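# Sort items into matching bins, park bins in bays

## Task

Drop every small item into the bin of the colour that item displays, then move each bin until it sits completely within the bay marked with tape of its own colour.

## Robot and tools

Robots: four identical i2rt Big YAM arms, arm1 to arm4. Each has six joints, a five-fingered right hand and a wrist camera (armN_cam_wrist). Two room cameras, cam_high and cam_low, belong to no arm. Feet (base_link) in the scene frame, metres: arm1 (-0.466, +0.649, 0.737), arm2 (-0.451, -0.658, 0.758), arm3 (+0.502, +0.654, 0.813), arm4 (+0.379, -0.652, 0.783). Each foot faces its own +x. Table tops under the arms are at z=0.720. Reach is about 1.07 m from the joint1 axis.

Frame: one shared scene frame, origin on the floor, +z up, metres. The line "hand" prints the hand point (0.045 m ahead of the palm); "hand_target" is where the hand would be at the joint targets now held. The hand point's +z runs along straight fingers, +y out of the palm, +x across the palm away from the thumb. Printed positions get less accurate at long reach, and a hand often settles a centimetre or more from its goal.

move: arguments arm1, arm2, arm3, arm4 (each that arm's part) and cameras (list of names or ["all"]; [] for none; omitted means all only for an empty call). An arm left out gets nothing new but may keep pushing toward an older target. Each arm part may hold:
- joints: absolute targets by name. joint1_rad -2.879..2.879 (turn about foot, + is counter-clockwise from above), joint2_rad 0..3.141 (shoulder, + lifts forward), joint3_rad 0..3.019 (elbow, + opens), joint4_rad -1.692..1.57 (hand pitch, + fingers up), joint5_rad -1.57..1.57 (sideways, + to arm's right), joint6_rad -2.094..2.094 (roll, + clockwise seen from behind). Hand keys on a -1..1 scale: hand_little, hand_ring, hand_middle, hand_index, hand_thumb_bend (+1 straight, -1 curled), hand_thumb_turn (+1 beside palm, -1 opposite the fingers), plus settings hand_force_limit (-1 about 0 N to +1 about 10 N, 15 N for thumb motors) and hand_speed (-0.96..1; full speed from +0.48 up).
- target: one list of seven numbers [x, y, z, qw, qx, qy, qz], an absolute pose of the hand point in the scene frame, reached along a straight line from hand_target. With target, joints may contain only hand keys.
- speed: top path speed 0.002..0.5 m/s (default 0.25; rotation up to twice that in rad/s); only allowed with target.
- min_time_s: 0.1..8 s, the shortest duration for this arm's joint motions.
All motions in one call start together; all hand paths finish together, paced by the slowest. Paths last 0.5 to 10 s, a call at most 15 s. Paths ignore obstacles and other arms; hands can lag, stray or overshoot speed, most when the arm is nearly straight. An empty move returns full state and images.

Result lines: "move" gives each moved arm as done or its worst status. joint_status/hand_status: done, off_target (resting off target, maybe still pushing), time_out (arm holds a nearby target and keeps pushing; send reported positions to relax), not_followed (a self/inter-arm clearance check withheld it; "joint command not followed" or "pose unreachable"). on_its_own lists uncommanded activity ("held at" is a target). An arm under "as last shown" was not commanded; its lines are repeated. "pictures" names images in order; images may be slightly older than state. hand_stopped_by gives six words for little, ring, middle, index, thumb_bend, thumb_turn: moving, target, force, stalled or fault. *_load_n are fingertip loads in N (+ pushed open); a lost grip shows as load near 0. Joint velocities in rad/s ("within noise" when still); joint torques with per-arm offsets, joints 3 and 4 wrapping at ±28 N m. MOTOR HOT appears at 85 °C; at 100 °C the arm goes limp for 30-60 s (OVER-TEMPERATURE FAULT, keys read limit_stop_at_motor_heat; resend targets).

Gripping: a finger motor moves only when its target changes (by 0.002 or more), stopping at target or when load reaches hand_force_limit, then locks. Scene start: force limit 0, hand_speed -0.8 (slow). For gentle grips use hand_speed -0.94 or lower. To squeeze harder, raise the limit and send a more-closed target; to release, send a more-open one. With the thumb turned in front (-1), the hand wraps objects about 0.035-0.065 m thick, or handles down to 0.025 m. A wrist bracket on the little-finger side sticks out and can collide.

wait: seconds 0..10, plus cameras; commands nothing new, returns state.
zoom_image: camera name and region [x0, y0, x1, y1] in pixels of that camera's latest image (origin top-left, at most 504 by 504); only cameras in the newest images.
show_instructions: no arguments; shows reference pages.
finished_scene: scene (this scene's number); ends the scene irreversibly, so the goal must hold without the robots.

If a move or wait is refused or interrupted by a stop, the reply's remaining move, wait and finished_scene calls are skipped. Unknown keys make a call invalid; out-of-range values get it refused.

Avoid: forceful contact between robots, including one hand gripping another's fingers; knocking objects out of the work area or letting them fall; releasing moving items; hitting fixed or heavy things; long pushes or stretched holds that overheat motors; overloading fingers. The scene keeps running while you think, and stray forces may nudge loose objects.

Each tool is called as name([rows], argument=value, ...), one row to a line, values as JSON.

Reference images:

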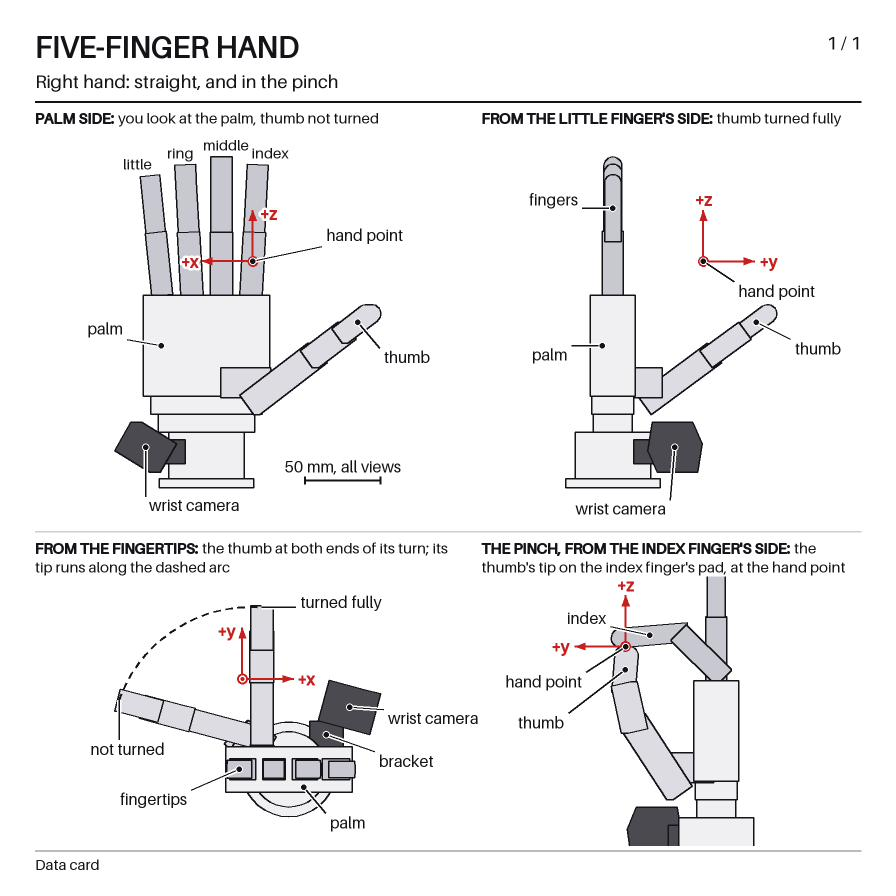

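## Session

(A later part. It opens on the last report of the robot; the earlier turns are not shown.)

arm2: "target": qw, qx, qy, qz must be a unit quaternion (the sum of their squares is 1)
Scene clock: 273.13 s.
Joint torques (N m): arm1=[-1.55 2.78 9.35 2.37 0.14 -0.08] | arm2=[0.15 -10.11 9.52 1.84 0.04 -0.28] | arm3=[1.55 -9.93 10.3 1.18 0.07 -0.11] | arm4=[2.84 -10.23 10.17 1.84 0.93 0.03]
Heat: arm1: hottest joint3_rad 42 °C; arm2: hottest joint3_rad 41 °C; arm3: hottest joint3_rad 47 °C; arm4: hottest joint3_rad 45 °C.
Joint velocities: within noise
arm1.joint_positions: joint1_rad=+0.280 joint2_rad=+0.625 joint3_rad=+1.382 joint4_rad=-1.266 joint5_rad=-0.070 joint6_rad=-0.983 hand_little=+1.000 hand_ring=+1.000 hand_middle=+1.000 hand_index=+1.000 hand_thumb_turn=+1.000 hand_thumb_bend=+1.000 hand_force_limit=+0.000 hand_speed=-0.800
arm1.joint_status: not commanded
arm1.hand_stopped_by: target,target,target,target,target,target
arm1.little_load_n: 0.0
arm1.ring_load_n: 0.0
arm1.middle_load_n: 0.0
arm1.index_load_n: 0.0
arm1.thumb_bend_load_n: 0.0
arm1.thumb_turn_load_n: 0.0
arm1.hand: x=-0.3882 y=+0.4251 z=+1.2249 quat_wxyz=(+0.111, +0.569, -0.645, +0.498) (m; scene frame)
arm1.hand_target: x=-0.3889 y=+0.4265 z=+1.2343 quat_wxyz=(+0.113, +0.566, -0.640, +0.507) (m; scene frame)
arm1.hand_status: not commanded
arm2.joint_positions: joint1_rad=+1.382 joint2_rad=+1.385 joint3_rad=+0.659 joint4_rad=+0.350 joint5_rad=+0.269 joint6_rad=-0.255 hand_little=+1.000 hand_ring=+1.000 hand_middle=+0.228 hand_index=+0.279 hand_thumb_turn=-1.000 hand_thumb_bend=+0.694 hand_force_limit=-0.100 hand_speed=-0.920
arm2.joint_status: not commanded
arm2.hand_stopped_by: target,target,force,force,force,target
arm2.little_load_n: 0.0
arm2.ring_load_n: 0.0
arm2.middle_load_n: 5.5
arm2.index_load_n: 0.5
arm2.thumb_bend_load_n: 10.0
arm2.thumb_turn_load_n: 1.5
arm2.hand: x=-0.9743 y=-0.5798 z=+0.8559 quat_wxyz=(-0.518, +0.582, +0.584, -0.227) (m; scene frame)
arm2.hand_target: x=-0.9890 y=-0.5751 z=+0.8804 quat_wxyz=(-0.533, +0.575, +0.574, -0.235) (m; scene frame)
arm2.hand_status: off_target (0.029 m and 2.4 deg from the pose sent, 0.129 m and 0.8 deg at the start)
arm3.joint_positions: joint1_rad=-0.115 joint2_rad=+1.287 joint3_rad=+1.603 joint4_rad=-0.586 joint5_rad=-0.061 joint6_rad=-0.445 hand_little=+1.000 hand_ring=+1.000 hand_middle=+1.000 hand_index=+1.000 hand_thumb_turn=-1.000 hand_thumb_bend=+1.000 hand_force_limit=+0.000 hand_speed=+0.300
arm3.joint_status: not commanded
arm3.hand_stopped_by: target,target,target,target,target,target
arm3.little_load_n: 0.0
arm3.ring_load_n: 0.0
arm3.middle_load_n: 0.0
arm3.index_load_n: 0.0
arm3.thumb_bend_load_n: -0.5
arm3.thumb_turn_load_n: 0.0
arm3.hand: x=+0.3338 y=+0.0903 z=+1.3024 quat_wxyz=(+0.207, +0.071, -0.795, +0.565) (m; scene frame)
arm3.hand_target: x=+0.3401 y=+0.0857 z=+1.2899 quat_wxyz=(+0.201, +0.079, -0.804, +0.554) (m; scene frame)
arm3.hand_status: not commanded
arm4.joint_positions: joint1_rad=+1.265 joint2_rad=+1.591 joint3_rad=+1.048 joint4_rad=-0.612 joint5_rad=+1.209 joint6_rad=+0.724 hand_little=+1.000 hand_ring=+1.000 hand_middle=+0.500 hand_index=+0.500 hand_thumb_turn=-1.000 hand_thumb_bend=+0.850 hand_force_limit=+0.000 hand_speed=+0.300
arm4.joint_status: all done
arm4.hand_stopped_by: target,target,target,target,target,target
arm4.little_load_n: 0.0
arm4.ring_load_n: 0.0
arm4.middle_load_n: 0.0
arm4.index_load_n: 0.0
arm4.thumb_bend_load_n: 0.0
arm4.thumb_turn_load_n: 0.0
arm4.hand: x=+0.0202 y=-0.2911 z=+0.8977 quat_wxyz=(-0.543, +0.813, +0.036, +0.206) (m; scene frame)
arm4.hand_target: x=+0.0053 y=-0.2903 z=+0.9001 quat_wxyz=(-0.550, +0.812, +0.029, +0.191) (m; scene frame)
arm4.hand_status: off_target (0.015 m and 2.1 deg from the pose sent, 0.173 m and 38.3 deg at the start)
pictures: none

move(arm4={"target": [-0.005, -0.286, 0.83, 0.5503, -0.8123, -0.0289, -0.1909], "speed": 0.12}, arm2={"joints": {"joint1_rad": 0.1, "joint2_rad": 1.2, "joint3_rad": 0.75, "joint4_rad": 0.1}, "min_time_s": 3.5}, cameras=["arm4_cam_wrist"])

Scene clock: 285.80 s.
Joint torques (N m): arm1=[-1.14 3.25 9.5 2.36 0.09 -0.05] | arm2=[0.56 -9.17 10.97 1.98 0.1 -0.33] | arm3=[1.61 -9.93 10.32 1.17 0.07 -0.11] | arm4=[2.26 -11.69 7.38 1.62 0.91 -0.03]
Heat: arm1: hottest joint3_rad 42 °C; arm2: hottest joint3_rad 42 °C; arm3: hottest joint3_rad 46 °C; arm4: hottest joint3_rad 45 °C.
move: arm2 done; arm4 off_target
Joint velocities: within noise
arm1.joint_positions: joint1_rad=+0.280 joint2_rad=+0.625 joint3_rad=+1.382 joint4_rad=-1.266 joint5_rad=-0.070 joint6_rad=-0.983 hand_little=+1.000 hand_ring=+1.000 hand_middle=+1.000 hand_index=+1.000 hand_thumb_turn=+1.000 hand_thumb_bend=+1.000 hand_force_limit=+0.000 hand_speed=-0.800
arm1.joint_status: not commanded
arm1.hand_stopped_by: target,target,target,target,target,target
arm1.little_load_n: 0.0
arm1.ring_load_n: 0.0
arm1.middle_load_n: 0.0
arm1.index_load_n: 0.0
arm1.thumb_bend_load_n: 0.0
arm1.thumb_turn_load_n: 0.0
arm1.hand: x=-0.3882 y=+0.4251 z=+1.2249 quat_wxyz=(+0.111, +0.569, -0.645, +0.498) (m; scene frame)
arm1.hand_target: x=-0.3889 y=+0.4265 z=+1.2343 quat_wxyz=(+0.113, +0.566, -0.640, +0.507) (m; scene frame)
arm1.hand_status: not commanded
arm2.joint_positions: joint1_rad=+0.105 joint2_rad=+1.215 joint3_rad=+0.703 joint4_rad=+0.107 joint5_rad=+0.267 joint6_rad=-0.255 hand_little=+1.000 hand_ring=+1.000 hand_middle=+0.228 hand_index=+0.279 hand_thumb_turn=-1.000 hand_thumb_bend=+0.694 hand_force_limit=-0.100 hand_speed=-0.920
arm2.joint_status: all done
arm2.hand_stopped_by: target,target,force,force,force,target
arm2.little_load_n: 0.0
arm2.ring_load_n: 0.0
arm2.middle_load_n: 5.0
arm2.index_load_n: 0.5
arm2.thumb_bend_load_n: 10.0
arm2.thumb_turn_load_n: 1.5
arm2.hand: x=-0.5240 y=-0.1589 z=+0.9192 quat_wxyz=(-0.547, +0.818, +0.124, +0.127) (m; scene frame)
arm2.hand_target: x=-0.5242 y=-0.1451 z=+0.9513 quat_wxyz=(-0.568, +0.804, +0.120, +0.129) (m; scene frame)
arm2.hand_status: not commanded
arm3.joint_positions: joint1_rad=-0.115 joint2_rad=+1.287 joint3_rad=+1.603 joint4_rad=-0.586 joint5_rad=-0.061 joint6_rad=-0.445 hand_little=+1.000 hand_ring=+1.000 hand_middle=+1.000 hand_index=+1.000 hand_thumb_turn=-1.000 hand_thumb_bend=+1.000 hand_force_limit=+0.000 hand_speed=+0.300
arm3.joint_status: not commanded
arm3.hand_stopped_by: target,target,target,target,target,target
arm3.little_load_n: 0.0
arm3.ring_load_n: 0.0
arm3.middle_load_n: 0.0
arm3.index_load_n: 0.0
arm3.thumb_bend_load_n: 0.0
arm3.thumb_turn_load_n: 0.0
arm3.hand: x=+0.3338 y=+0.0903 z=+1.3024 quat_wxyz=(+0.207, +0.071, -0.795, +0.565) (m; scene frame)
arm3.hand_target: x=+0.3401 y=+0.0857 z=+1.2899 quat_wxyz=(+0.201, +0.079, -0.804, +0.554) (m; scene frame)
arm3.hand_status: not commanded
arm4.joint_positions: joint1_rad=+1.266 joint2_rad=+1.726 joint3_rad=+1.033 joint4_rad=-0.437 joint5_rad=+1.210 joint6_rad=+0.732 hand_little=+1.000 hand_ring=+1.000 hand_middle=+0.500 hand_index=+0.500 hand_thumb_turn=-1.000 hand_thumb_bend=+0.850 hand_force_limit=+0.000 hand_speed=+0.300
arm4.joint_status: not commanded
arm4.hand_stopped_by: target,target,target,target,target,target
arm4.little_load_n: 0.0
arm4.ring_load_n: 0.0
arm4.middle_load_n: 0.0
arm4.index_load_n: 0.0
arm4.thumb_bend_load_n: 0.0
arm4.thumb_turn_load_n: 0.0
arm4.hand: x=+0.0001 y=-0.2814 z=+0.8393 quat_wxyz=(-0.549, +0.812, +0.026, +0.194) (m; scene frame)
arm4.hand_target: x=-0.0048 y=-0.2861 z=+0.8302 quat_wxyz=(-0.550, +0.812, +0.029, +0.191) (m; scene frame)
arm4.hand_status: off_target (0.012 m and 0.6 deg from the pose sent, 0.072 m and 2.1 deg at the start)
pictures: arm4_cam_wrist
camera_calibration:
arm4_cam_wrist: T_world_to_cam=[[0.493028, -0.459396, -0.738836, 0.486663], [-0.859259, -0.390229, -0.330749, 0.168795], [-0.136371, 0.79792, -0.587134, 0.835779], [0, 0, 0, 1]] pos_world=[0.0190759, -0.377444, 0.906107]

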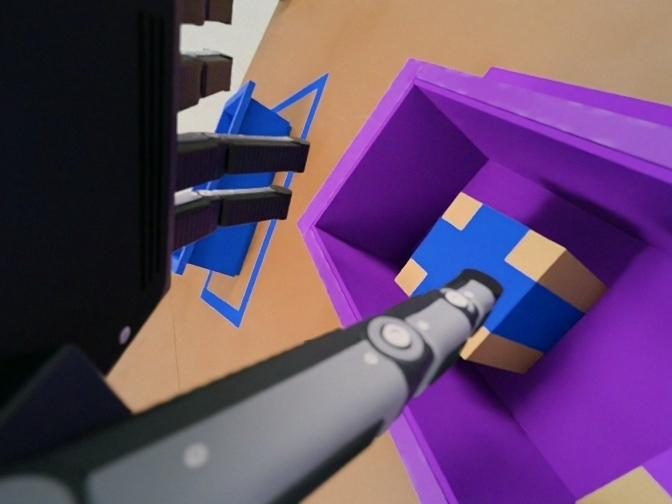

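move(arm4={"target": [0.008, -0.294, 0.785, 0.5503, -0.8123, -0.0289, -0.1909], "speed": 0.1}, cameras=["arm4_cam_wrist"])

Scene clock: 300.03 s.
Joint torques (N m): arm1=[-1.03 3.31 9.32 2.54 0.1 -0.11] | arm2=[0.32 -9 11.03 1.85 0.12 -0.28] | arm3=[1.67 -9.93 10.3 1.18 0.08 -0.11] | arm4=[3.02 -11.69 6.48 1.73 0.91 -0.08]
Heat: arm1: hottest joint3_rad 42 °C; arm2: hottest joint3_rad 43 °C; arm3: hottest joint3_rad 46 °C; arm4: hottest joint3_rad 45 °C.
move: arm4 off_target
Joint velocities: within noise
arm1, arm2, arm3: as last shown
arm2.middle_load_n: 5.5
arm2.thumb_turn_load_n: 2.0
arm3.index_load_n: 0.5
arm4.joint_positions: joint1_rad=+1.268 joint2_rad=+1.785 joint3_rad=+0.960 joint4_rad=-0.311 joint5_rad=+1.210 joint6_rad=+0.738 hand_little=+1.000 hand_ring=+1.000 hand_middle=+0.500 hand_index=+0.500 hand_thumb_turn=-1.000 hand_thumb_bend=+0.850 hand_force_limit=+0.000 hand_speed=+0.300
arm4.joint_status: not commanded
arm4.hand_stopped_by: target,target,target,target,target,target
arm4.little_load_n: 0.0
arm4.ring_load_n: 0.0
arm4.middle_load_n: 0.0
arm4.index_load_n: 0.0
arm4.thumb_bend_load_n: 0.0
arm4.thumb_turn_load_n: 0.0
arm4.hand: x=+0.0121 y=-0.2888 z=+0.7944 quat_wxyz=(-0.549, +0.813, +0.026, +0.195) (m; scene frame)
arm4.hand_target: x=+0.0082 y=-0.2941 z=+0.7851 quat_wxyz=(-0.550, +0.812, +0.029, +0.191) (m; scene frame)
arm4.hand_status: off_target (0.012 m and 0.6 deg from the pose sent, 0.056 m and 0.6 deg at the start)
pictures: arm4_cam_wrist
camera_calibration:
arm4_cam_wrist: T_world_to_cam=[[0.493611, -0.4597, -0.738257, 0.44371], [-0.858974, -0.390508, -0.331161, 0.161594], [-0.136061, 0.797608, -0.587629, 0.81722], [0, 0, 0, 1]] pos_world=[0.030976, -0.384744, 0.861308]

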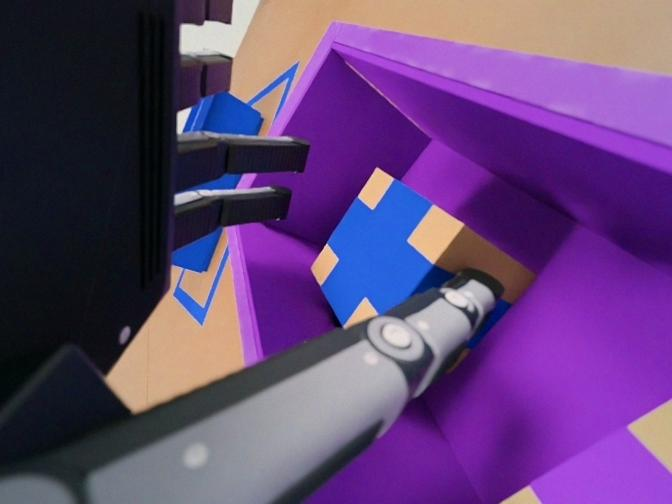

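move(arm4={"target": [0.005, -0.296, 0.745, 0.5503, -0.8123, -0.0289, -0.1909], "speed": 0.08}, cameras=["arm4_cam_wrist"])

move(arm4={"joints": {"hand_index": 0.4, "hand_middle": 0.4, "hand_thumb_bend": 0.78, "hand_speed": -0.5}}, cameras=["arm4_cam_wrist"])

Scene clock: 311.50 s.
Joint torques (N m): arm1=[-2.49 2.96 9.32 2.25 0.1 -0.11] | arm2=[-0.32 -9.23 10.96 1.74 0.12 -0.32] | arm3=[1.61 -9.93 10.29 1.18 0.07 -0.11] | arm4=[2.96 -11.87 5.98 1.66 0.94 -0.01]
Heat: arm1: hottest joint3_rad 42 °C; arm2: hottest joint3_rad 43 °C; arm3: hottest joint3_rad 46 °C; arm4: hottest joint3_rad 44 °C.
move: arm4 off_target
Joint velocities: within noise
arm1, arm2, arm3: as last shown
arm1.ring_load_n: -0.5
arm2.middle_load_n: 5.0
arm2.thumb_bend_load_n: 10.5
arm2.thumb_turn_load_n: 1.5
arm3.index_load_n: 0.0
arm4.joint_positions: joint1_rad=+1.276 joint2_rad=+1.876 joint3_rad=+0.954 joint4_rad=-0.229 joint5_rad=+1.213 joint6_rad=+0.750 hand_little=+1.000 hand_ring=+1.000 hand_middle=+0.500 hand_index=+0.500 hand_thumb_turn=-1.000 hand_thumb_bend=+0.850 hand_force_limit=+0.000 hand_speed=+0.300
arm4.joint_status: not commanded
arm4.hand_stopped_by: target,target,target,target,target,target
arm4.little_load_n: 0.0
arm4.ring_load_n: 0.0
arm4.middle_load_n: 0.0
arm4.index_load_n: 0.0
arm4.thumb_bend_load_n: 0.0
arm4.thumb_turn_load_n: 0.0
arm4.hand: x=+0.0086 y=-0.2912 z=+0.7551 quat_wxyz=(-0.549, +0.812, +0.029, +0.196) (m; scene frame)
arm4.hand_target: x=+0.0053 y=-0.2961 z=+0.7451 quat_wxyz=(-0.550, +0.812, +0.029, +0.191) (m; scene frame)
arm4.hand_status: off_target (0.012 m and 0.6 deg from the pose sent, 0.051 m and 0.6 deg at the start)
pictures: arm4_cam_wrist
camera_calibration:
arm4_cam_wrist: T_world_to_cam=[[0.498536, -0.45918, -0.735266, 0.413047], [-0.856202, -0.393479, -0.334803, 0.146479], [-0.135577, 0.796447, -0.589314, 0.796467], [0, 0, 0, 1]] pos_world=[0.02748, -0.387044, 0.82211]

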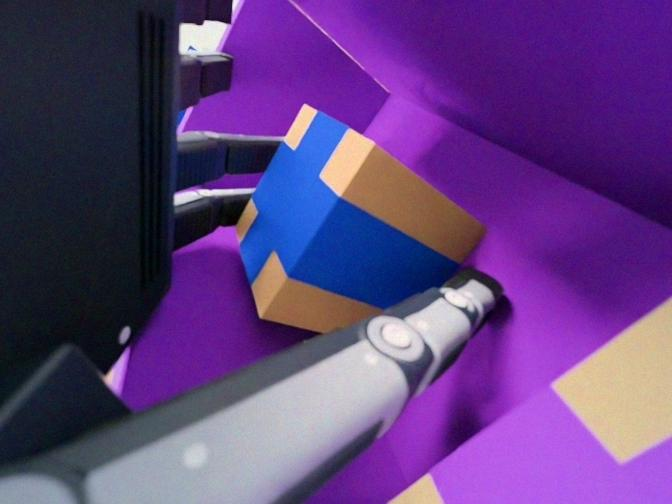

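Scene clock: 312.07 s.
Joint torques (N m): arm1=[-1.79 3.25 9.5 2.35 0.09 -0.05] | arm2=[-0.32 -8.88 10.82 1.88 0.16 -0.3] | arm3=[1.61 -9.93 10.29 1.18 0.07 -0.11] | arm4=[2.08 -11.75 6.09 1.94 0.9 0.02]
Heat: arm1: hottest joint3_rad 42 °C; arm2: hottest joint3_rad 43 °C; arm3: hottest joint3_rad 46 °C; arm4: hottest joint3_rad 44 °C.
move: arm4 done
Joint velocities: within noise
arm1, arm2, arm3: as last shown
arm1.ring_load_n: 0.0
arm1.thumb_bend_load_n: 0.5
arm2.index_load_n: 1.0
arm2.thumb_bend_load_n: 10.0
arm4.joint_positions: joint1_rad=+1.276 joint2_rad=+1.876 joint3_rad=+0.954 joint4_rad=-0.229 joint5_rad=+1.214 joint6_rad=+0.750 hand_little=+1.000 hand_ring=+1.000 hand_middle=+0.400 hand_index=+0.400 hand_thumb_turn=-1.000 hand_thumb_bend=+0.780 hand_force_limit=+0.000 hand_speed=-0.500
arm4.joint_status: all done
arm4.hand_stopped_by: target,target,target,target,target,target
arm4.little_load_n: 0.0
arm4.ring_load_n: 0.0
arm4.middle_load_n: 0.0
arm4.index_load_n: 0.0
arm4.thumb_bend_load_n: 0.0
arm4.thumb_turn_load_n: 0.0
arm4.hand: x=+0.0086 y=-0.2911 z=+0.7552 quat_wxyz=(-0.549, +0.812, +0.028, +0.196) (m; scene frame)
arm4.hand_target: x=+0.0053 y=-0.2961 z=+0.7451 quat_wxyz=(-0.550, +0.812, +0.029, +0.191) (m; scene frame)
arm4.hand_status: not commanded
pictures: arm4_cam_wrist
camera_calibration:
arm4_cam_wrist: T_world_to_cam=[[0.498095, -0.458574, -0.735943, 0.413923], [-0.856456, -0.392886, -0.334848, 0.146786], [-0.135589, 0.797089, -0.588443, 0.796057], [0, 0, 0, 1]] pos_world=[0.0274796, -0.387044, 0.822209]

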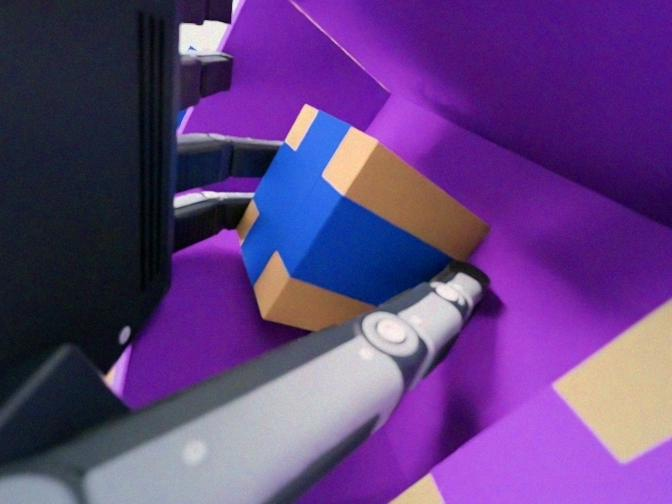

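move(arm4={"joints": {"hand_index": -0.3, "hand_middle": -0.3, "hand_thumb_bend": 0.0, "hand_speed": -0.92, "hand_force_limit": -0.1}}, cameras=["arm4_cam_wrist"])

Scene clock: 320.60 s.
Joint torques (N m): arm1=[-1.49 2.49 9.44 2.61 0.09 -0.08] | arm2=[0.09 -9.29 10.93 1.78 0.08 -0.31] | arm3=[1.55 -9.93 10.29 1.2 0.07 -0.11] | arm4=[2.61 -11.87 5.97 1.63 0.71 -0.02]
Heat: arm1: hottest joint3_rad 42 °C; arm2: hottest joint3_rad 44 °C; arm3: hottest joint3_rad 46 °C; arm4: hottest joint3_rad 44 °C.
move: arm4 off_target
Joint velocities: within noise
arm1, arm2, arm3: as last shown
arm1.thumb_bend_load_n: 0.0
arm2.index_load_n: 0.5
arm2.thumb_bend_load_n: 10.5
arm2.thumb_turn_load_n: 2.0
arm4.joint_positions: joint1_rad=+1.276 joint2_rad=+1.876 joint3_rad=+0.954 joint4_rad=-0.226 joint5_rad=+1.218 joint6_rad=+0.751 hand_little=+1.000 hand_ring=+1.000 hand_middle=+0.215 hand_index=+0.178 hand_thumb_turn=-1.000 hand_thumb_bend=+0.702 hand_force_limit=-0.100 hand_speed=-0.920
arm4.joint_status: hand_middle off_target (ended at +0.215, target -0.300); hand_index off_target (ended at +0.178, target -0.300); hand_thumb_bend off_target (ended at +0.702, target +0.000); the others done
arm4.hand_stopped_by: target,target,force,force,force,target
arm4.little_load_n: 0.0
arm4.ring_load_n: -1.0
arm4.middle_load_n: 1.0
arm4.index_load_n: 4.5
arm4.thumb_bend_load_n: 13.0
arm4.thumb_turn_load_n: -1.0
arm4.hand: x=+0.0085 y=-0.2905 z=+0.7560 quat_wxyz=(-0.551, +0.811, +0.027, +0.196) (m; scene frame)
arm4.hand_target: x=+0.0053 y=-0.2961 z=+0.7452 quat_wxyz=(-0.550, +0.812, +0.029, +0.191) (m; scene frame)
arm4.hand_status: not commanded
pictures: arm4_cam_wrist
camera_calibration:
arm4_cam_wrist: T_world_to_cam=[[0.495869, -0.45617, -0.738934, 0.417828], [-0.857821, -0.389709, -0.335068, 0.148275], [-0.135122, 0.800022, -0.584557, 0.793889], [0, 0, 0, 1]] pos_world=[0.027277, -0.386744, 0.822503]

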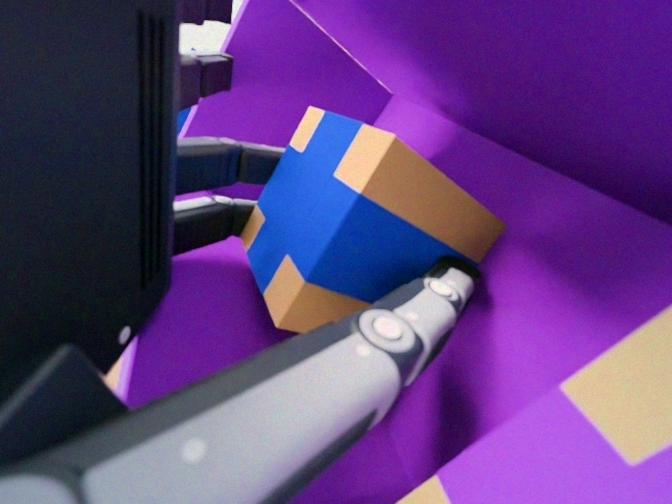

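move(arm4={"target": [0.0, -0.294, 0.90, 0.5503, -0.8123, -0.0289, -0.1909], "speed": 0.15}, cameras=["arm4_cam_wrist", "cam_high", "cam_low"])

Scene clock: 326.83 s.
Joint torques (N m): arm1=[-1.32 3.49 9.51 2.18 0.09 -0.02] | arm2=[-0.21 -9.17 10.95 1.73 0.12 -0.31] | arm3=[1.61 -9.88 10.3 1.18 0.07 -0.11] | arm4=[2.84 -10.75 11.82 0.46 0.82 0.02]
Heat: arm1: hottest joint3_rad 42 °C; arm2: hottest joint3_rad 44 °C; arm3: hottest joint3_rad 46 °C; arm4: hottest joint3_rad 44 °C.
move: arm4 off_target
Joint velocities: within noise
arm1, arm2, arm3: as last shown
arm2.little_load_n: -0.5
arm2.index_load_n: 1.0
arm2.thumb_turn_load_n: 1.5
arm4.joint_positions: joint1_rad=+1.276 joint2_rad=+1.607 joint3_rad=+1.042 joint4_rad=-0.613 joint5_rad=+1.215 joint6_rad=+0.751 hand_little=+1.000 hand_ring=+1.000 hand_middle=+0.215 hand_index=+0.178 hand_thumb_turn=-1.000 hand_thumb_bend=+0.699 hand_force_limit=-0.100 hand_speed=-0.920
arm4.joint_status: not commanded
arm4.hand_stopped_by: target,target,force,force,force,target
arm4.little_load_n: 0.0
arm4.ring_load_n: 0.0
arm4.middle_load_n: 0.0
arm4.index_load_n: 0.0
arm4.thumb_bend_load_n: 0.0
arm4.thumb_turn_load_n: 0.0
arm4.hand: x=+0.0178 y=-0.2953 z=+0.8890 quat_wxyz=(-0.544, +0.813, +0.035, +0.205) (m; scene frame)
arm4.hand_target: x=+0.0006 y=-0.2944 z=+0.9002 quat_wxyz=(-0.550, +0.812, +0.029, +0.190) (m; scene frame)
arm4.hand_status: off_target (0.021 m and 1.9 deg from the pose sent, 0.144 m and 0.6 deg at the start)
pictures: arm4_cam_wrist, cam_high, cam_low
camera_calibration:
arm4_cam_wrist: T_world_to_cam=[[0.514779, -0.466793, -0.719102, 0.488172], [-0.848706, -0.396091, -0.350442, 0.210642], [-0.121246, 0.790706, -0.600069, 0.887501], [0, 0, 0, 1]] pos_world=[0.0350784, -0.390444, 0.957425]

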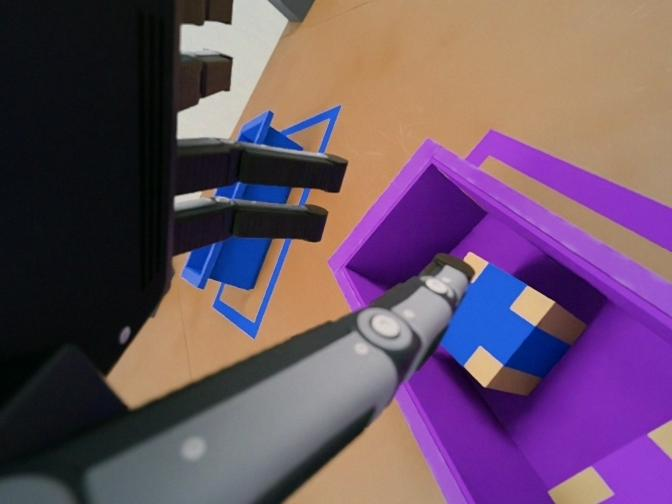

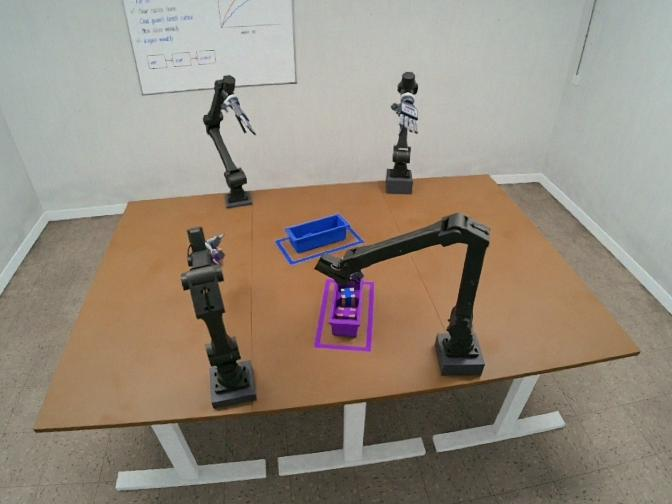

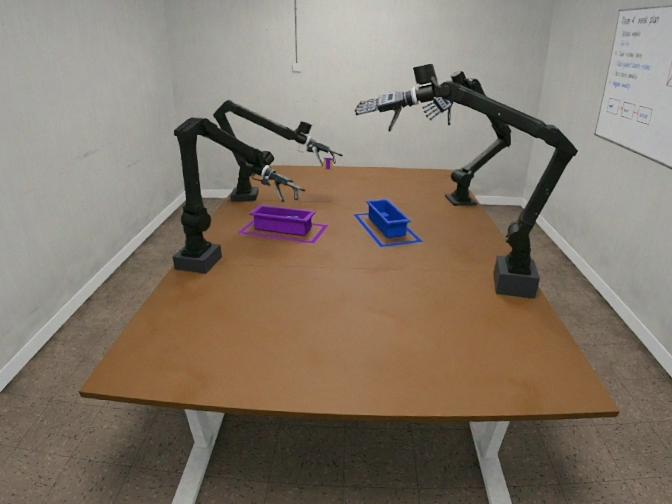

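zoom_image(camera="arm4_cam_wrist", region=[320, 120, 672, 504])

Scaled by 1.312.

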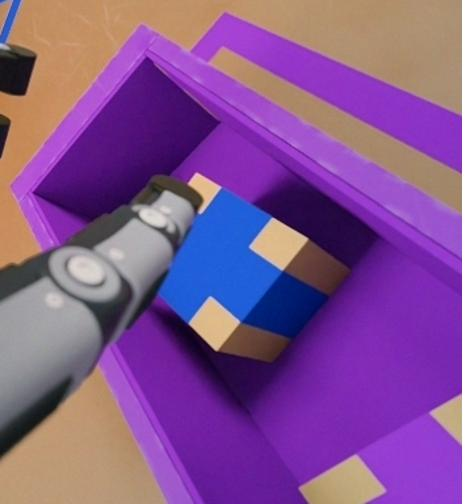

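move(arm4={"target": [0.002, -0.294, 0.83, 0.5581, -0.8103, -0.0643, -0.1668], "speed": 0.12, "joints": {"hand_index": 0.5, "hand_middle": 0.5, "hand_thumb_bend": 0.85, "hand_speed": 0.3}})

move(arm4={"target": [0.007, -0.298, 0.785, 0.5581, -0.8103, -0.0643, -0.1668], "speed": 0.1}, cameras=["arm4_cam_wrist"])

Scene clock: 357.20 s.
Joint torques (N m): arm1=[-1.9 3.31 9.57 2.3 0.06 -0.03] | arm2=[-0.03 -9.05 10.93 1.69 0.11 -0.3] | arm3=[1.67 -9.93 10.29 1.18 0.07 -0.1] | arm4=[2.2 -10.99 7.12 2.06 0.62 -0.32]
Heat: arm1: hottest joint3_rad 42 °C; arm2: hottest joint3_rad 45 °C; arm3: hottest joint3_rad 45 °C; arm4: hottest joint3_rad 45 °C.
move: arm4 done
Joint velocities: within noise
arm1, arm2, arm3: as last shown
arm2.little_load_n: 0.0
arm2.middle_load_n: 5.5
arm2.index_load_n: 0.5
arm2.thumb_bend_load_n: 10.0
arm3.thumb_turn_load_n: 0.5
arm4.joint_positions: joint1_rad=+1.276 joint2_rad=+1.669 joint3_rad=+0.924 joint4_rad=-0.204 joint5_rad=+1.171 joint6_rad=+0.560 hand_little=+1.000 hand_ring=+1.000 hand_middle=+0.500 hand_index=+0.500 hand_thumb_turn=-1.000 hand_thumb_bend=+0.850 hand_force_limit=-0.100 hand_speed=+0.300
arm4.joint_status: all done
arm4.hand_stopped_by: target,target,target,target,target,target
arm4.little_load_n: 0.5
arm4.ring_load_n: -0.5
arm4.middle_load_n: 0.0
arm4.index_load_n: 0.0
arm4.thumb_bend_load_n: 0.0
arm4.thumb_turn_load_n: 0.0
arm4.hand: x=+0.0021 y=-0.2917 z=+0.8386 quat_wxyz=(-0.560, +0.810, +0.054, +0.163) (m; scene frame)
arm4.hand_target: x=+0.0022 y=-0.2940 z=+0.8302 quat_wxyz=(-0.558, +0.810, +0.064, +0.167) (m; scene frame)
arm4.hand_status: done (0.009 m and 1.3 deg from the pose sent, 0.061 m and 5.7 deg at the start)
pictures: none

Scene clock: 358.40 s.
Joint torques (N m): arm1=[-1.96 3.9 9.31 2.35 0.08 -0.08] | arm2=[-0.26 -9.17 10.88 1.78 0.11 -0.28] | arm3=[1.67 -9.99 10.3 1.2 0.07 -0.11] | arm4=[2.55 -11.05 6.46 2.09 0.69 -0.24]
Heat: arm1: hottest joint3_rad 42 °C; arm2: hottest joint3_rad 45 °C; arm3: hottest joint3_rad 45 °C; arm4: hottest joint3_rad 45 °C.
move: arm4 done
Joint velocities: within noise
arm1, arm2, arm3: as last shown
arm1.index_load_n: -0.5
arm3.thumb_turn_load_n: 0.0
arm4.joint_positions: joint1_rad=+1.276 joint2_rad=+1.751 joint3_rad=+0.876 joint4_rad=-0.078 joint5_rad=+1.171 joint6_rad=+0.560 hand_little=+1.000 hand_ring=+1.000 hand_middle=+0.500 hand_index=+0.500 hand_thumb_turn=-1.000 hand_thumb_bend=+0.850 hand_force_limit=-0.100 hand_speed=+0.300
arm4.joint_status: not commanded
arm4.hand_stopped_by: target,target,target,target,target,target
arm4.little_load_n: 0.0
arm4.ring_load_n: 0.0
arm4.middle_load_n: 0.0
arm4.index_load_n: 0.0
arm4.thumb_bend_load_n: 0.0
arm4.thumb_turn_load_n: 0.0
arm4.hand: x=+0.0082 y=-0.2948 z=+0.7937 quat_wxyz=(-0.560, +0.810, +0.055, +0.165) (m; scene frame)
arm4.hand_target: x=+0.0073 y=-0.2980 z=+0.7851 quat_wxyz=(-0.558, +0.810, +0.064, +0.167) (m; scene frame)
arm4.hand_status: done (0.009 m and 1.0 deg from the pose sent, 0.054 m and 1.3 deg at the start)
pictures: arm4_cam_wrist
camera_calibration:
arm4_cam_wrist: T_world_to_cam=[[0.519008, -0.41165, -0.749116, 0.464875], [-0.827885, -0.460159, -0.320718, 0.126623], [-0.212689, 0.786637, -0.579626, 0.812148], [0, 0, 0, 1]] pos_world=[0.03629, -0.389233, 0.859597]

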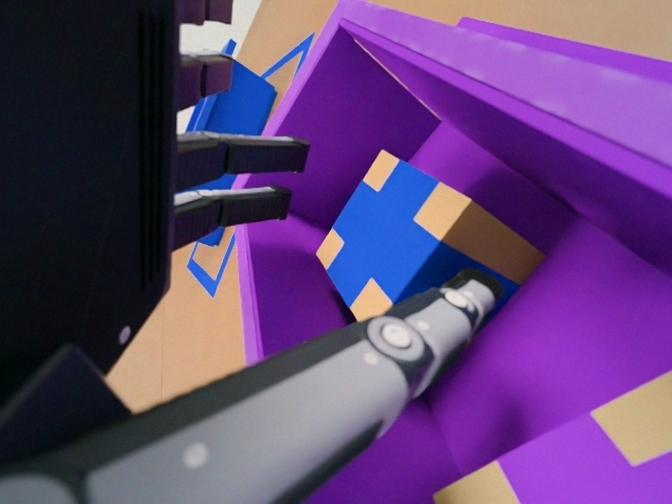

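move(arm4={"target": [0.0105, -0.296, 0.738, 0.5581, -0.8103, -0.0643, -0.1668], "speed": 0.08}, cameras=["arm4_cam_wrist"])

Scene clock: 364.13 s.
Joint torques (N m): arm1=[-1.55 2.37 9.48 2.25 0.08 -0.02] | arm2=[-0.21 -9 10.93 1.91 0.15 -0.3] | arm3=[1.55 -9.93 10.29 1.2 0.07 -0.11] | arm4=[1.9 -10.52 5.55 2.07 0.46 -0.28]
Heat: arm1: hottest joint3_rad 42 °C; arm2: hottest joint3_rad 46 °C; arm3: hottest joint3_rad 45 °C; arm4: hottest joint3_rad 45 °C.
move: arm4 off_target
Joint velocities: within noise
arm1.joint_positions: joint1_rad=+0.280 joint2_rad=+0.625 joint3_rad=+1.382 joint4_rad=-1.266 joint5_rad=-0.070 joint6_rad=-0.983 hand_little=+1.000 hand_ring=+1.000 hand_middle=+1.000 hand_index=+1.000 hand_thumb_turn=+1.000 hand_thumb_bend=+1.000 hand_force_limit=+0.000 hand_speed=-0.800
arm1.joint_status: not commanded
arm1.hand_stopped_by: target,target,target,target,target,target
arm1.little_load_n: 0.0
arm1.ring_load_n: -0.5
arm1.middle_load_n: 0.0
arm1.index_load_n: 0.0
arm1.thumb_bend_load_n: 0.0
arm1.thumb_turn_load_n: 0.0
arm1.hand: x=-0.3882 y=+0.4251 z=+1.2249 quat_wxyz=(+0.111, +0.569, -0.645, +0.498) (m; scene frame)
arm1.hand_target: x=-0.3889 y=+0.4265 z=+1.2343 quat_wxyz=(+0.113, +0.566, -0.640, +0.507) (m; scene frame)
arm1.hand_status: not commanded
arm2.joint_positions: joint1_rad=+0.105 joint2_rad=+1.215 joint3_rad=+0.703 joint4_rad=+0.107 joint5_rad=+0.267 joint6_rad=-0.255 hand_little=+1.000 hand_ring=+1.000 hand_middle=+0.228 hand_index=+0.279 hand_thumb_turn=-1.000 hand_thumb_bend=+0.694 hand_force_limit=-0.100 hand_speed=-0.920
arm2.joint_status: not commanded
arm2.hand_stopped_by: target,target,force,force,force,target
arm2.little_load_n: 0.0
arm2.ring_load_n: 0.0
arm2.middle_load_n: 5.0
arm2.index_load_n: 1.0
arm2.thumb_bend_load_n: 10.0
arm2.thumb_turn_load_n: 1.5
arm2.hand: x=-0.5240 y=-0.1589 z=+0.9192 quat_wxyz=(-0.547, +0.818, +0.124, +0.127) (m; scene frame)
arm2.hand_target: x=-0.5242 y=-0.1451 z=+0.9513 quat_wxyz=(-0.568, +0.804, +0.120, +0.129) (m; scene frame)
arm2.hand_status: not commanded
arm3.joint_positions: joint1_rad=-0.115 joint2_rad=+1.287 joint3_rad=+1.603 joint4_rad=-0.586 joint5_rad=-0.061 joint6_rad=-0.445 hand_little=+1.000 hand_ring=+1.000 hand_middle=+1.000 hand_index=+1.000 hand_thumb_turn=-1.000 hand_thumb_bend=+1.000 hand_force_limit=+0.000 hand_speed=+0.300
arm3.joint_status: not commanded
arm3.hand_stopped_by: target,target,target,target,target,target
arm3.little_load_n: 0.0
arm3.ring_load_n: 0.0
arm3.middle_load_n: 0.0
arm3.index_load_n: 0.0
arm3.thumb_bend_load_n: 0.0
arm3.thumb_turn_load_n: 0.0
arm3.hand: x=+0.3338 y=+0.0903 z=+1.3024 quat_wxyz=(+0.207, +0.071, -0.795, +0.565) (m; scene frame)
arm3.hand_target: x=+0.3401 y=+0.0857 z=+1.2899 quat_wxyz=(+0.201, +0.079, -0.804, +0.554) (m; scene frame)
arm3.hand_status: not commanded
arm4.joint_positions: joint1_rad=+1.276 joint2_rad=+1.850 joint3_rad=+0.856 joint4_rad=+0.070 joint5_rad=+1.171 joint6_rad=+0.547 hand_little=+1.000 hand_ring=+1.000 hand_middle=+0.500 hand_index=+0.500 hand_thumb_turn=-1.000 hand_thumb_bend=+0.850 hand_force_limit=-0.100 hand_speed=+0.300
arm4.joint_status: not commanded
arm4.hand_stopped_by: target,target,target,target,target,target
arm4.little_load_n: 0.0
arm4.ring_load_n: 0.0
arm4.middle_load_n: 0.0
arm4.index_load_n: -0.5
arm4.thumb_bend_load_n: 0.0
arm4.thumb_turn_load_n: -0.5
arm4.hand: x=+0.0056 y=-0.2934 z=+0.7545 quat_wxyz=(-0.564, +0.808, +0.052, +0.158) (m; scene frame)
arm4.hand_target: x=+0.0108 y=-0.2962 z=+0.7386 quat_wxyz=(-0.558, +0.810, +0.064, +0.167) (m; scene frame)
arm4.hand_status: off_target (0.017 m and 1.9 deg from the pose sent, 0.056 m and 1.0 deg at the start)
pictures: arm4_cam_wrist
camera_calibration:
arm4_cam_wrist: T_world_to_cam=[[0.509792, -0.401718, -0.760746, 0.449196], [-0.830594, -0.460188, -0.313593, 0.107187], [-0.22411, 0.791738, -0.568265, 0.780698], [0, 0, 0, 1]] pos_world=[0.0349952, -0.388332, 0.818981]

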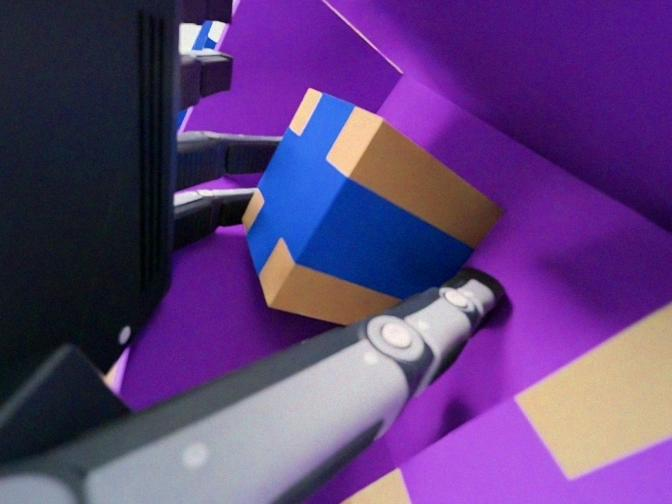

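move(arm4={"joints": {"hand_index": -0.3, "hand_middle": -0.3, "hand_thumb_bend": 0.0, "hand_speed": -0.9, "hand_force_limit": 0.25}}, cameras=["arm4_cam_wrist"])

move(arm4={"target": [0.006, -0.296, 0.80, 0.5581, -0.8103, -0.0643, -0.1668], "speed": 0.08}, cameras=["arm4_cam_wrist"])

Scene clock: 377.77 s.
Joint torques (N m): arm1=[-2.02 3.72 9.22 2.51 0.14 -0.01] | arm2=[-0.15 -8.82 10.91 1.74 0.11 -0.3] | arm3=[1.55 -9.88 10.3 1.18 0.07 -0.11] | arm4=[1.61 -10.81 5.48 1.81 0.37 -0.27]
Heat: arm1: hottest joint3_rad 42 °C; arm2: hottest joint3_rad 46 °C; arm3: hottest joint3_rad 45 °C; arm4: hottest joint3_rad 44 °C.
move: arm4 off_target
Joint velocities: within noise
arm1, arm2, arm3: as last shown
arm1.ring_load_n: 0.0
arm4.joint_positions: joint1_rad=+1.276 joint2_rad=+1.853 joint3_rad=+0.856 joint4_rad=+0.077 joint5_rad=+1.172 joint6_rad=+0.546 hand_little=+1.000 hand_ring=+1.000 hand_middle=+0.195 hand_index=+0.149 hand_thumb_turn=-1.000 hand_thumb_bend=+0.717 hand_force_limit=+0.250 hand_speed=-0.900
arm4.joint_status: hand_middle off_target (ended at +0.195, target -0.300); hand_index off_target (ended at +0.149, target -0.300); hand_thumb_bend off_target (ended at +0.717, target +0.000); the others done
arm4.hand_stopped_by: target,target,force,force,force,target
arm4.little_load_n: 0.0
arm4.ring_load_n: 0.0
arm4.middle_load_n: 1.0
arm4.index_load_n: 6.5
arm4.thumb_bend_load_n: 19.5
arm4.thumb_turn_load_n: -1.0
arm4.hand: x=+0.0052 y=-0.2929 z=+0.7537 quat_wxyz=(-0.566, +0.808, +0.051, +0.157) (m; scene frame)
arm4.hand_target: x=+0.0109 y=-0.2962 z=+0.7385 quat_wxyz=(-0.558, +0.810, +0.064, +0.167) (m; scene frame)
arm4.hand_status: not commanded
pictures: arm4_cam_wrist
camera_calibration:
arm4_cam_wrist: T_world_to_cam=[[0.507543, -0.400106, -0.763096, 0.451266], [-0.831773, -0.458627, -0.312754, 0.10656], [-0.224842, 0.793459, -0.56557, 0.778311], [0, 0, 0, 1]] pos_world=[0.034594, -0.388132, 0.817876]

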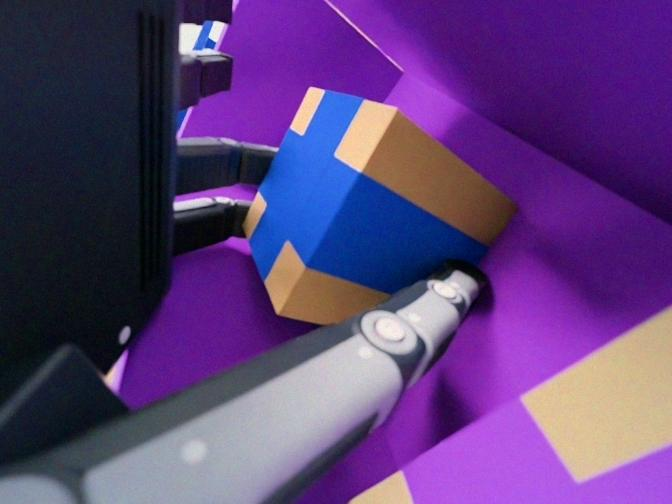

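Scene clock: 379.30 s.
Joint torques (N m): arm1=[-1.38 3.08 9.36 2.28 0.1 -0.02] | arm2=[0.26 -8.88 10.97 1.94 0.12 -0.33] | arm3=[1.61 -9.93 10.3 1.2 0.07 -0.11] | arm4=[2.2 -12.69 9.06 0.72 0.79 -0.24]
Heat: arm1: hottest joint3_rad 42 °C; arm2: hottest joint3_rad 46 °C; arm3: hottest joint3_rad 45 °C; arm4: hottest joint3_rad 44 °C.
move: arm4 off_target
Joint velocities: within noise
arm1, arm2, arm3: as last shown
arm2.middle_load_n: 5.5
arm2.index_load_n: 0.5
arm3.thumb_turn_load_n: 0.5
arm4.joint_positions: joint1_rad=+1.276 joint2_rad=+1.743 joint3_rad=+0.856 joint4_rad=-0.080 joint5_rad=+1.167 joint6_rad=+0.546 hand_little=+1.000 hand_ring=+1.000 hand_middle=+0.195 hand_index=+0.149 hand_thumb_turn=-1.000 hand_thumb_bend=+0.715 hand_force_limit=+0.250 hand_speed=-0.900
arm4.joint_status: not commanded
arm4.hand_stopped_by: target,target,force,force,force,target
arm4.little_load_n: 0.0
arm4.ring_load_n: 0.0
arm4.middle_load_n: 0.5
arm4.index_load_n: 4.0
arm4.thumb_bend_load_n: 7.0
arm4.thumb_turn_load_n: 0.0
arm4.hand: x=+0.0167 y=-0.2992 z=+0.7902 quat_wxyz=(-0.555, +0.811, +0.066, +0.172) (m; scene frame)
arm4.hand_target: x=+0.0063 y=-0.2960 z=+0.8002 quat_wxyz=(-0.558, +0.810, +0.064, +0.167) (m; scene frame)
arm4.hand_status: off_target (0.015 m and 0.8 deg from the pose sent, 0.046 m and 2.1 deg at the start)
pictures: arm4_cam_wrist
camera_calibration:
arm4_cam_wrist: T_world_to_cam=[[0.538949, -0.416739, -0.732026, 0.4406], [-0.817294, -0.469048, -0.3347, 0.138664], [-0.203873, 0.778667, -0.593391, 0.823698], [0, 0, 0, 1]] pos_world=[0.0437982, -0.392732, 0.857717]

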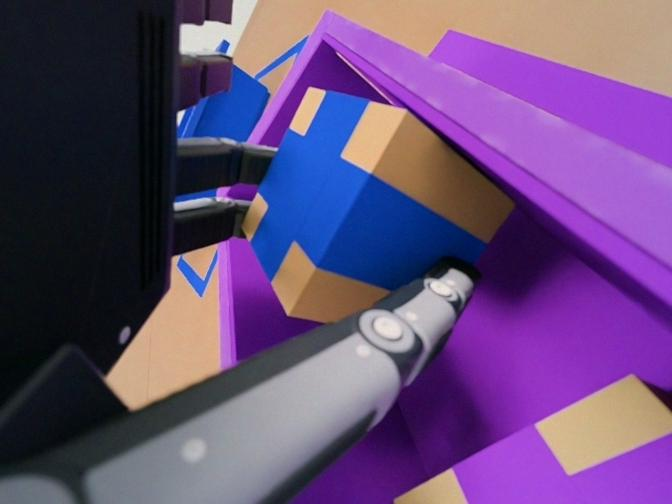

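move(arm4={"joints": {"hand_index": -0.35, "hand_middle": -0.35, "hand_thumb_bend": -0.05, "hand_speed": -0.94, "hand_force_limit": 0.1}})

move(arm4={"target": [-0.008, -0.296, 0.84, 0.5581, -0.8103, -0.0643, -0.1668], "speed": 0.06}, cameras=["arm4_cam_wrist"])

Scene clock: 384.83 s.
Joint torques (N m): arm1=[-1.38 3.6 9.43 2.29 0.08 -0.11] | arm2=[0.32 -9.41 11.08 1.7 0.12 -0.31] | arm3=[1.61 -9.93 10.29 1.18 0.07 -0.11] | arm4=[2.02 -12.81 8.96 0.65 0.8 -0.25]
Heat: arm1: hottest joint3_rad 42 °C; arm2: hottest joint3_rad 46 °C; arm3: hottest joint3_rad 45 °C; arm4: hottest joint3_rad 44 °C.
move: arm4 off_target
Joint velocities: within noise
arm1, arm2, arm3: as last shown
arm1.thumb_turn_load_n: -0.5
arm2.ring_load_n: -0.5
arm2.middle_load_n: 5.0
arm3.thumb_turn_load_n: 0.0
arm4.joint_positions: joint1_rad=+1.276 joint2_rad=+1.743 joint3_rad=+0.856 joint4_rad=-0.080 joint5_rad=+1.167 joint6_rad=+0.546 hand_little=+1.000 hand_ring=+1.000 hand_middle=+0.158 hand_index=+0.139 hand_thumb_turn=-1.000 hand_thumb_bend=+0.714 hand_force_limit=+0.100 hand_speed=-0.940
arm4.joint_status: hand_middle off_target (ended at +0.158, target -0.350); hand_index off_target (ended at +0.139, target -0.350); hand_thumb_bend off_target (ended at +0.714, target -0.050); the others done
arm4.hand_stopped_by: target,target,force,force,force,target
arm4.little_load_n: 0.0
arm4.ring_load_n: 0.0
arm4.middle_load_n: 5.5
arm4.index_load_n: 2.0
arm4.thumb_bend_load_n: 12.0
arm4.thumb_turn_load_n: 3.5
arm4.hand: x=+0.0167 y=-0.2992 z=+0.7902 quat_wxyz=(-0.555, +0.811, +0.066, +0.172) (m; scene frame)
arm4.hand_target: x=+0.0062 y=-0.2960 z=+0.8002 quat_wxyz=(-0.558, +0.810, +0.064, +0.167) (m; scene frame)
arm4.hand_status: not commanded
pictures: none

Scene clock: 386.30 s.
Joint torques (N m): arm1=[-0.73 3.08 9.58 2.29 0.03 -0.06] | arm2=[-0.21 -9 10.99 1.78 0.1 -0.31] | arm3=[1.61 -9.99 10.29 1.18 0.08 -0.11] | arm4=[2.49 -12.45 10.96 0.5 0.93 -0.02]
Heat: arm1: hottest joint3_rad 42 °C; arm2: hottest joint3_rad 46 °C; arm3: hottest joint3_rad 45 °C; arm4: hottest joint3_rad 44 °C.
move: arm4 off_target
Joint velocities: within noise
arm1, arm2, arm3: as last shown
arm1.thumb_turn_load_n: 0.0
arm2.ring_load_n: 0.0
arm3.ring_load_n: -0.5
arm4.joint_positions: joint1_rad=+1.281 joint2_rad=+1.687 joint3_rad=+0.914 joint4_rad=-0.234 joint5_rad=+1.172 joint6_rad=+0.553 hand_little=+1.000 hand_ring=+1.000 hand_middle=+0.158 hand_index=+0.139 hand_thumb_turn=-1.000 hand_thumb_bend=+0.714 hand_force_limit=+0.100 hand_speed=-0.940
arm4.joint_status: not commanded
arm4.hand_stopped_by: target,target,force,force,force,target
arm4.little_load_n: 0.0
arm4.ring_load_n: 0.0
arm4.middle_load_n: 5.5
arm4.index_load_n: 2.5
arm4.thumb_bend_load_n: 12.5
arm4.thumb_turn_load_n: 3.5
arm4.hand: x=+0.0114 y=-0.2987 z=+0.8238 quat_wxyz=(-0.548, +0.812, +0.076, +0.184) (m; scene frame)
arm4.hand_target: x=-0.0074 y=-0.2965 z=+0.8402 quat_wxyz=(-0.558, +0.810, +0.065, +0.166) (m; scene frame)
arm4.hand_status: off_target (0.025 m and 2.7 deg from the pose sent, 0.056 m and 0.8 deg at the start)
pictures: arm4_cam_wrist
camera_calibration:
arm4_cam_wrist: T_world_to_cam=[[0.56192, -0.425888, -0.70913, 0.446449], [-0.806162, -0.474031, -0.354115, 0.160221], [-0.185336, 0.770658, -0.609702, 0.853061], [0, 0, 0, 1]] pos_world=[0.0363981, -0.391331, 0.893441]

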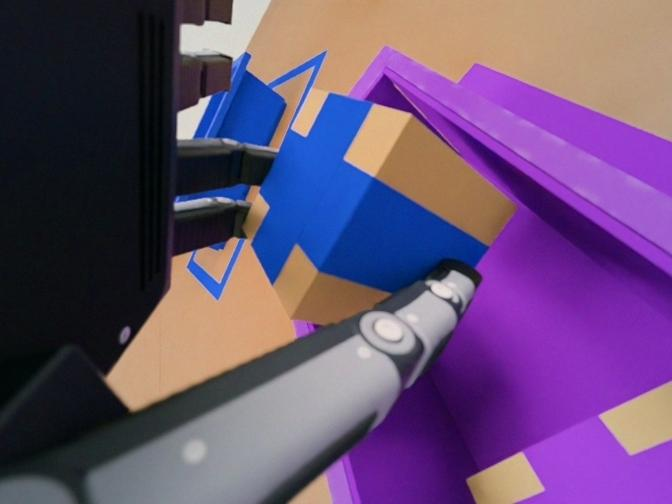

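move(arm4={"target": [-0.01, -0.29, 0.93, 0.5581, -0.8103, -0.0643, -0.1668], "speed": 0.15})

move(arm4={"target": [-0.005, -0.05, 0.95, 0.5822, -0.7480, -0.3180, 0.0189], "speed": 0.2})

move(arm4={"target": [-0.01, 0.17, 0.92, 0.5443, -0.6036, -0.5443, 0.2075], "speed": 0.2}, cameras=["arm4_cam_wrist", "cam_high", "cam_low"])

Scene clock: 409.80 s.
Joint torques (N m): arm1=[-1.38 2.96 9.37 2.43 0.09 -0.08] | arm2=[0.21 -8.88 10.96 1.76 0.12 -0.3] | arm3=[1.61 -9.93 10.29 1.18 0.07 -0.11] | arm4=[1.55 -11.46 12.68 0.62 0.73 -0.23]
Heat: arm1: hottest joint3_rad 42 °C; arm2: hottest joint3_rad 47 °C; arm3: hottest joint3_rad 45 °C; arm4: hottest joint3_rad 45 °C.
move: arm4 off_target
Joint velocities: within noise
arm1, arm2, arm3: as last shown
arm3.ring_load_n: 0.0
arm4.joint_positions: joint1_rad=+1.281 joint2_rad=+1.543 joint3_rad=+1.021 joint4_rad=-0.462 joint5_rad=+1.171 joint6_rad=+0.551 hand_little=+1.000 hand_ring=+1.000 hand_middle=+0.158 hand_index=+0.139 hand_thumb_turn=-1.000 hand_thumb_bend=+0.714 hand_force_limit=+0.100 hand_speed=-0.940
arm4.joint_status: not commanded
arm4.hand_stopped_by: target,target,force,force,force,target
arm4.little_load_n: 0.0
arm4.ring_load_n: 0.0
arm4.middle_load_n: 5.5
arm4.index_load_n: 2.0
arm4.thumb_bend_load_n: 12.0
arm4.thumb_turn_load_n: 3.5
arm4.hand: x=+0.0043 y=-0.2951 z=+0.9137 quat_wxyz=(-0.553, +0.811, +0.070, +0.177) (m; scene frame)
arm4.hand_target: x=-0.0093 y=-0.2905 z=+0.9300 quat_wxyz=(-0.558, +0.810, +0.065, +0.167) (m; scene frame)
arm4.hand_status: off_target (0.022 m and 1.5 deg from the pose sent, 0.109 m and 2.7 deg at the start)
pictures: none

Scene clock: 412.20 s.
Joint torques (N m): arm1=[-0.91 2.67 9.36 2.28 0.1 -0.02] | arm2=[0.15 -9.05 10.88 1.8 0.18 -0.29] | arm3=[1.61 -9.93 10.3 1.21 0.08 -0.11] | arm4=[1.14 -13.22 13.93 2.77 -0.08 -0.38]
Heat: arm1: hottest joint3_rad 43 °C; arm2: hottest joint3_rad 47 °C; arm3: hottest joint3_rad 45 °C; arm4: hottest joint3_rad 45 °C.
move: arm4 off_target
Joint velocities: within noise
arm1, arm2, arm3: as last shown
arm2.middle_load_n: 5.5
arm4.joint_positions: joint1_rad=+0.765 joint2_rad=+1.690 joint3_rad=+1.180 joint4_rad=+0.144 joint5_rad=+0.156 joint6_rad=-0.301 hand_little=+1.000 hand_ring=+1.000 hand_middle=+0.158 hand_index=+0.139 hand_thumb_turn=-1.000 hand_thumb_bend=+0.714 hand_force_limit=+0.100 hand_speed=-0.940
arm4.joint_status: not commanded
arm4.hand_stopped_by: target,target,force,force,force,target
arm4.little_load_n: 0.0
arm4.ring_load_n: 0.0
arm4.middle_load_n: 5.5
arm4.index_load_n: 2.0
arm4.thumb_bend_load_n: 12.5
arm4.thumb_turn_load_n: 3.5
arm4.hand: x=+0.0025 y=-0.0691 z=+0.9348 quat_wxyz=(-0.567, +0.759, +0.319, -0.021) (m; scene frame)
arm4.hand_target: x=-0.0040 y=-0.0512 z=+0.9502 quat_wxyz=(-0.582, +0.748, +0.318, -0.019) (m; scene frame)
arm4.hand_status: off_target (0.026 m and 2.2 deg from the pose sent, 0.248 m and 37.3 deg at the start)
pictures: none

Scene clock: 415.07 s.
Joint torques (N m): arm1=[-2.14 2.73 9.58 2.55 0.07 -0.03] | arm2=[-0.26 -9.29 10.91 1.84 0.14 -0.32] | arm3=[1.55 -9.99 10.29 1.18 0.08 -0.11] | arm4=[1.08 -22.3 15.12 1.4 -0.48 -0.32]
Heat: arm1: hottest joint3_rad 43 °C; arm2: hottest joint3_rad 47 °C; arm3: hottest joint3_rad 45 °C; arm4: hottest joint3_rad 46 °C.
move: arm4 off_target
Joint velocities: within noise
arm1, arm2, arm3: as last shown
arm1.ring_load_n: -0.5
arm1.thumb_turn_load_n: -0.5
arm2.middle_load_n: 5.0
arm2.thumb_bend_load_n: 10.5
arm4.joint_positions: joint1_rad=+0.479 joint2_rad=+2.354 joint3_rad=+2.220 joint4_rad=-0.316 joint5_rad=-0.732 joint6_rad=-0.664 hand_little=+1.000 hand_ring=+1.000 hand_middle=+0.158 hand_index=+0.139 hand_thumb_turn=-1.000 hand_thumb_bend=+0.714 hand_force_limit=+0.100 hand_speed=-0.940
arm4.joint_status: not commanded
arm4.hand_stopped_by: target,target,force,force,force,target
arm4.little_load_n: 0.0
arm4.ring_load_n: 0.0
arm4.middle_load_n: 5.5
arm4.index_load_n: 2.0
arm4.thumb_bend_load_n: 12.0
arm4.thumb_turn_load_n: 3.5
arm4.hand: x=-0.0117 y=+0.1579 z=+0.9223 quat_wxyz=(-0.541, +0.609, +0.540, -0.213) (m; scene frame)
arm4.hand_target: x=-0.0096 y=+0.1693 z=+0.9201 quat_wxyz=(-0.545, +0.604, +0.544, -0.207) (m; scene frame)
arm4.hand_status: off_target (0.012 m and 1.1 deg from the pose sent, 0.240 m and 38.2 deg at the start)
pictures: arm4_cam_wrist, cam_high, cam_low
camera_calibration:
arm4_cam_wrist: T_world_to_cam=[[0.530379, 0.394127, -0.750575, 0.632129], [0.238412, -0.918973, -0.314083, 0.43852], [-0.813546, -0.0123633, -0.581369, 0.64711], [0, 0, 0, 1]] pos_world=[0.086638, 0.16185, 0.988401]

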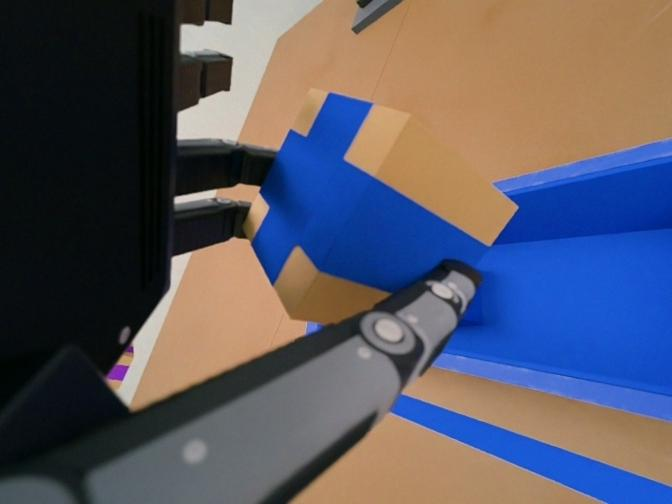

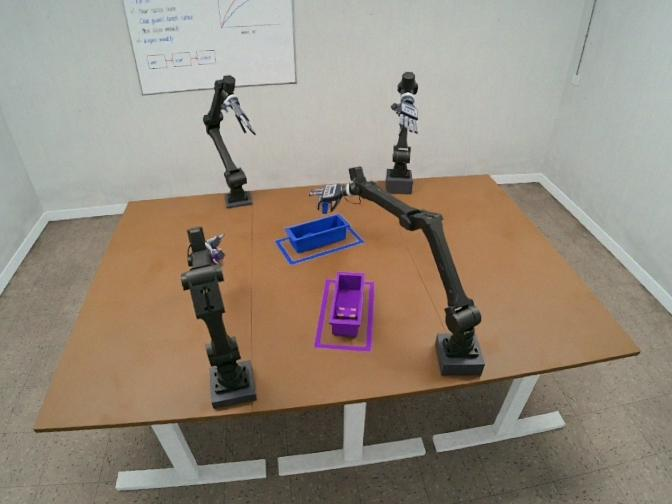

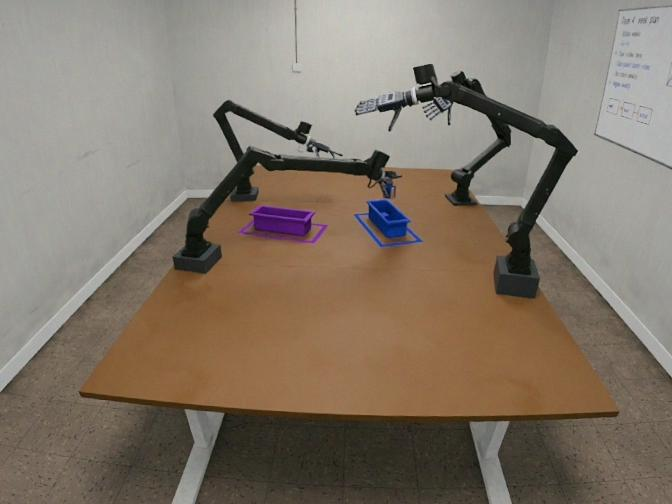

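zoom_image(camera="arm4_cam_wrist", region=[280, 120, 672, 504])

Scaled by 1.286.

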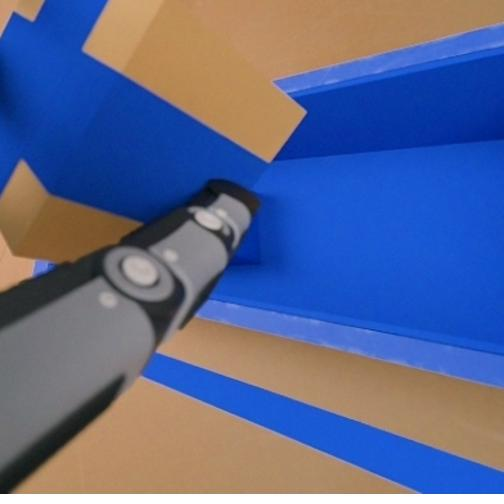

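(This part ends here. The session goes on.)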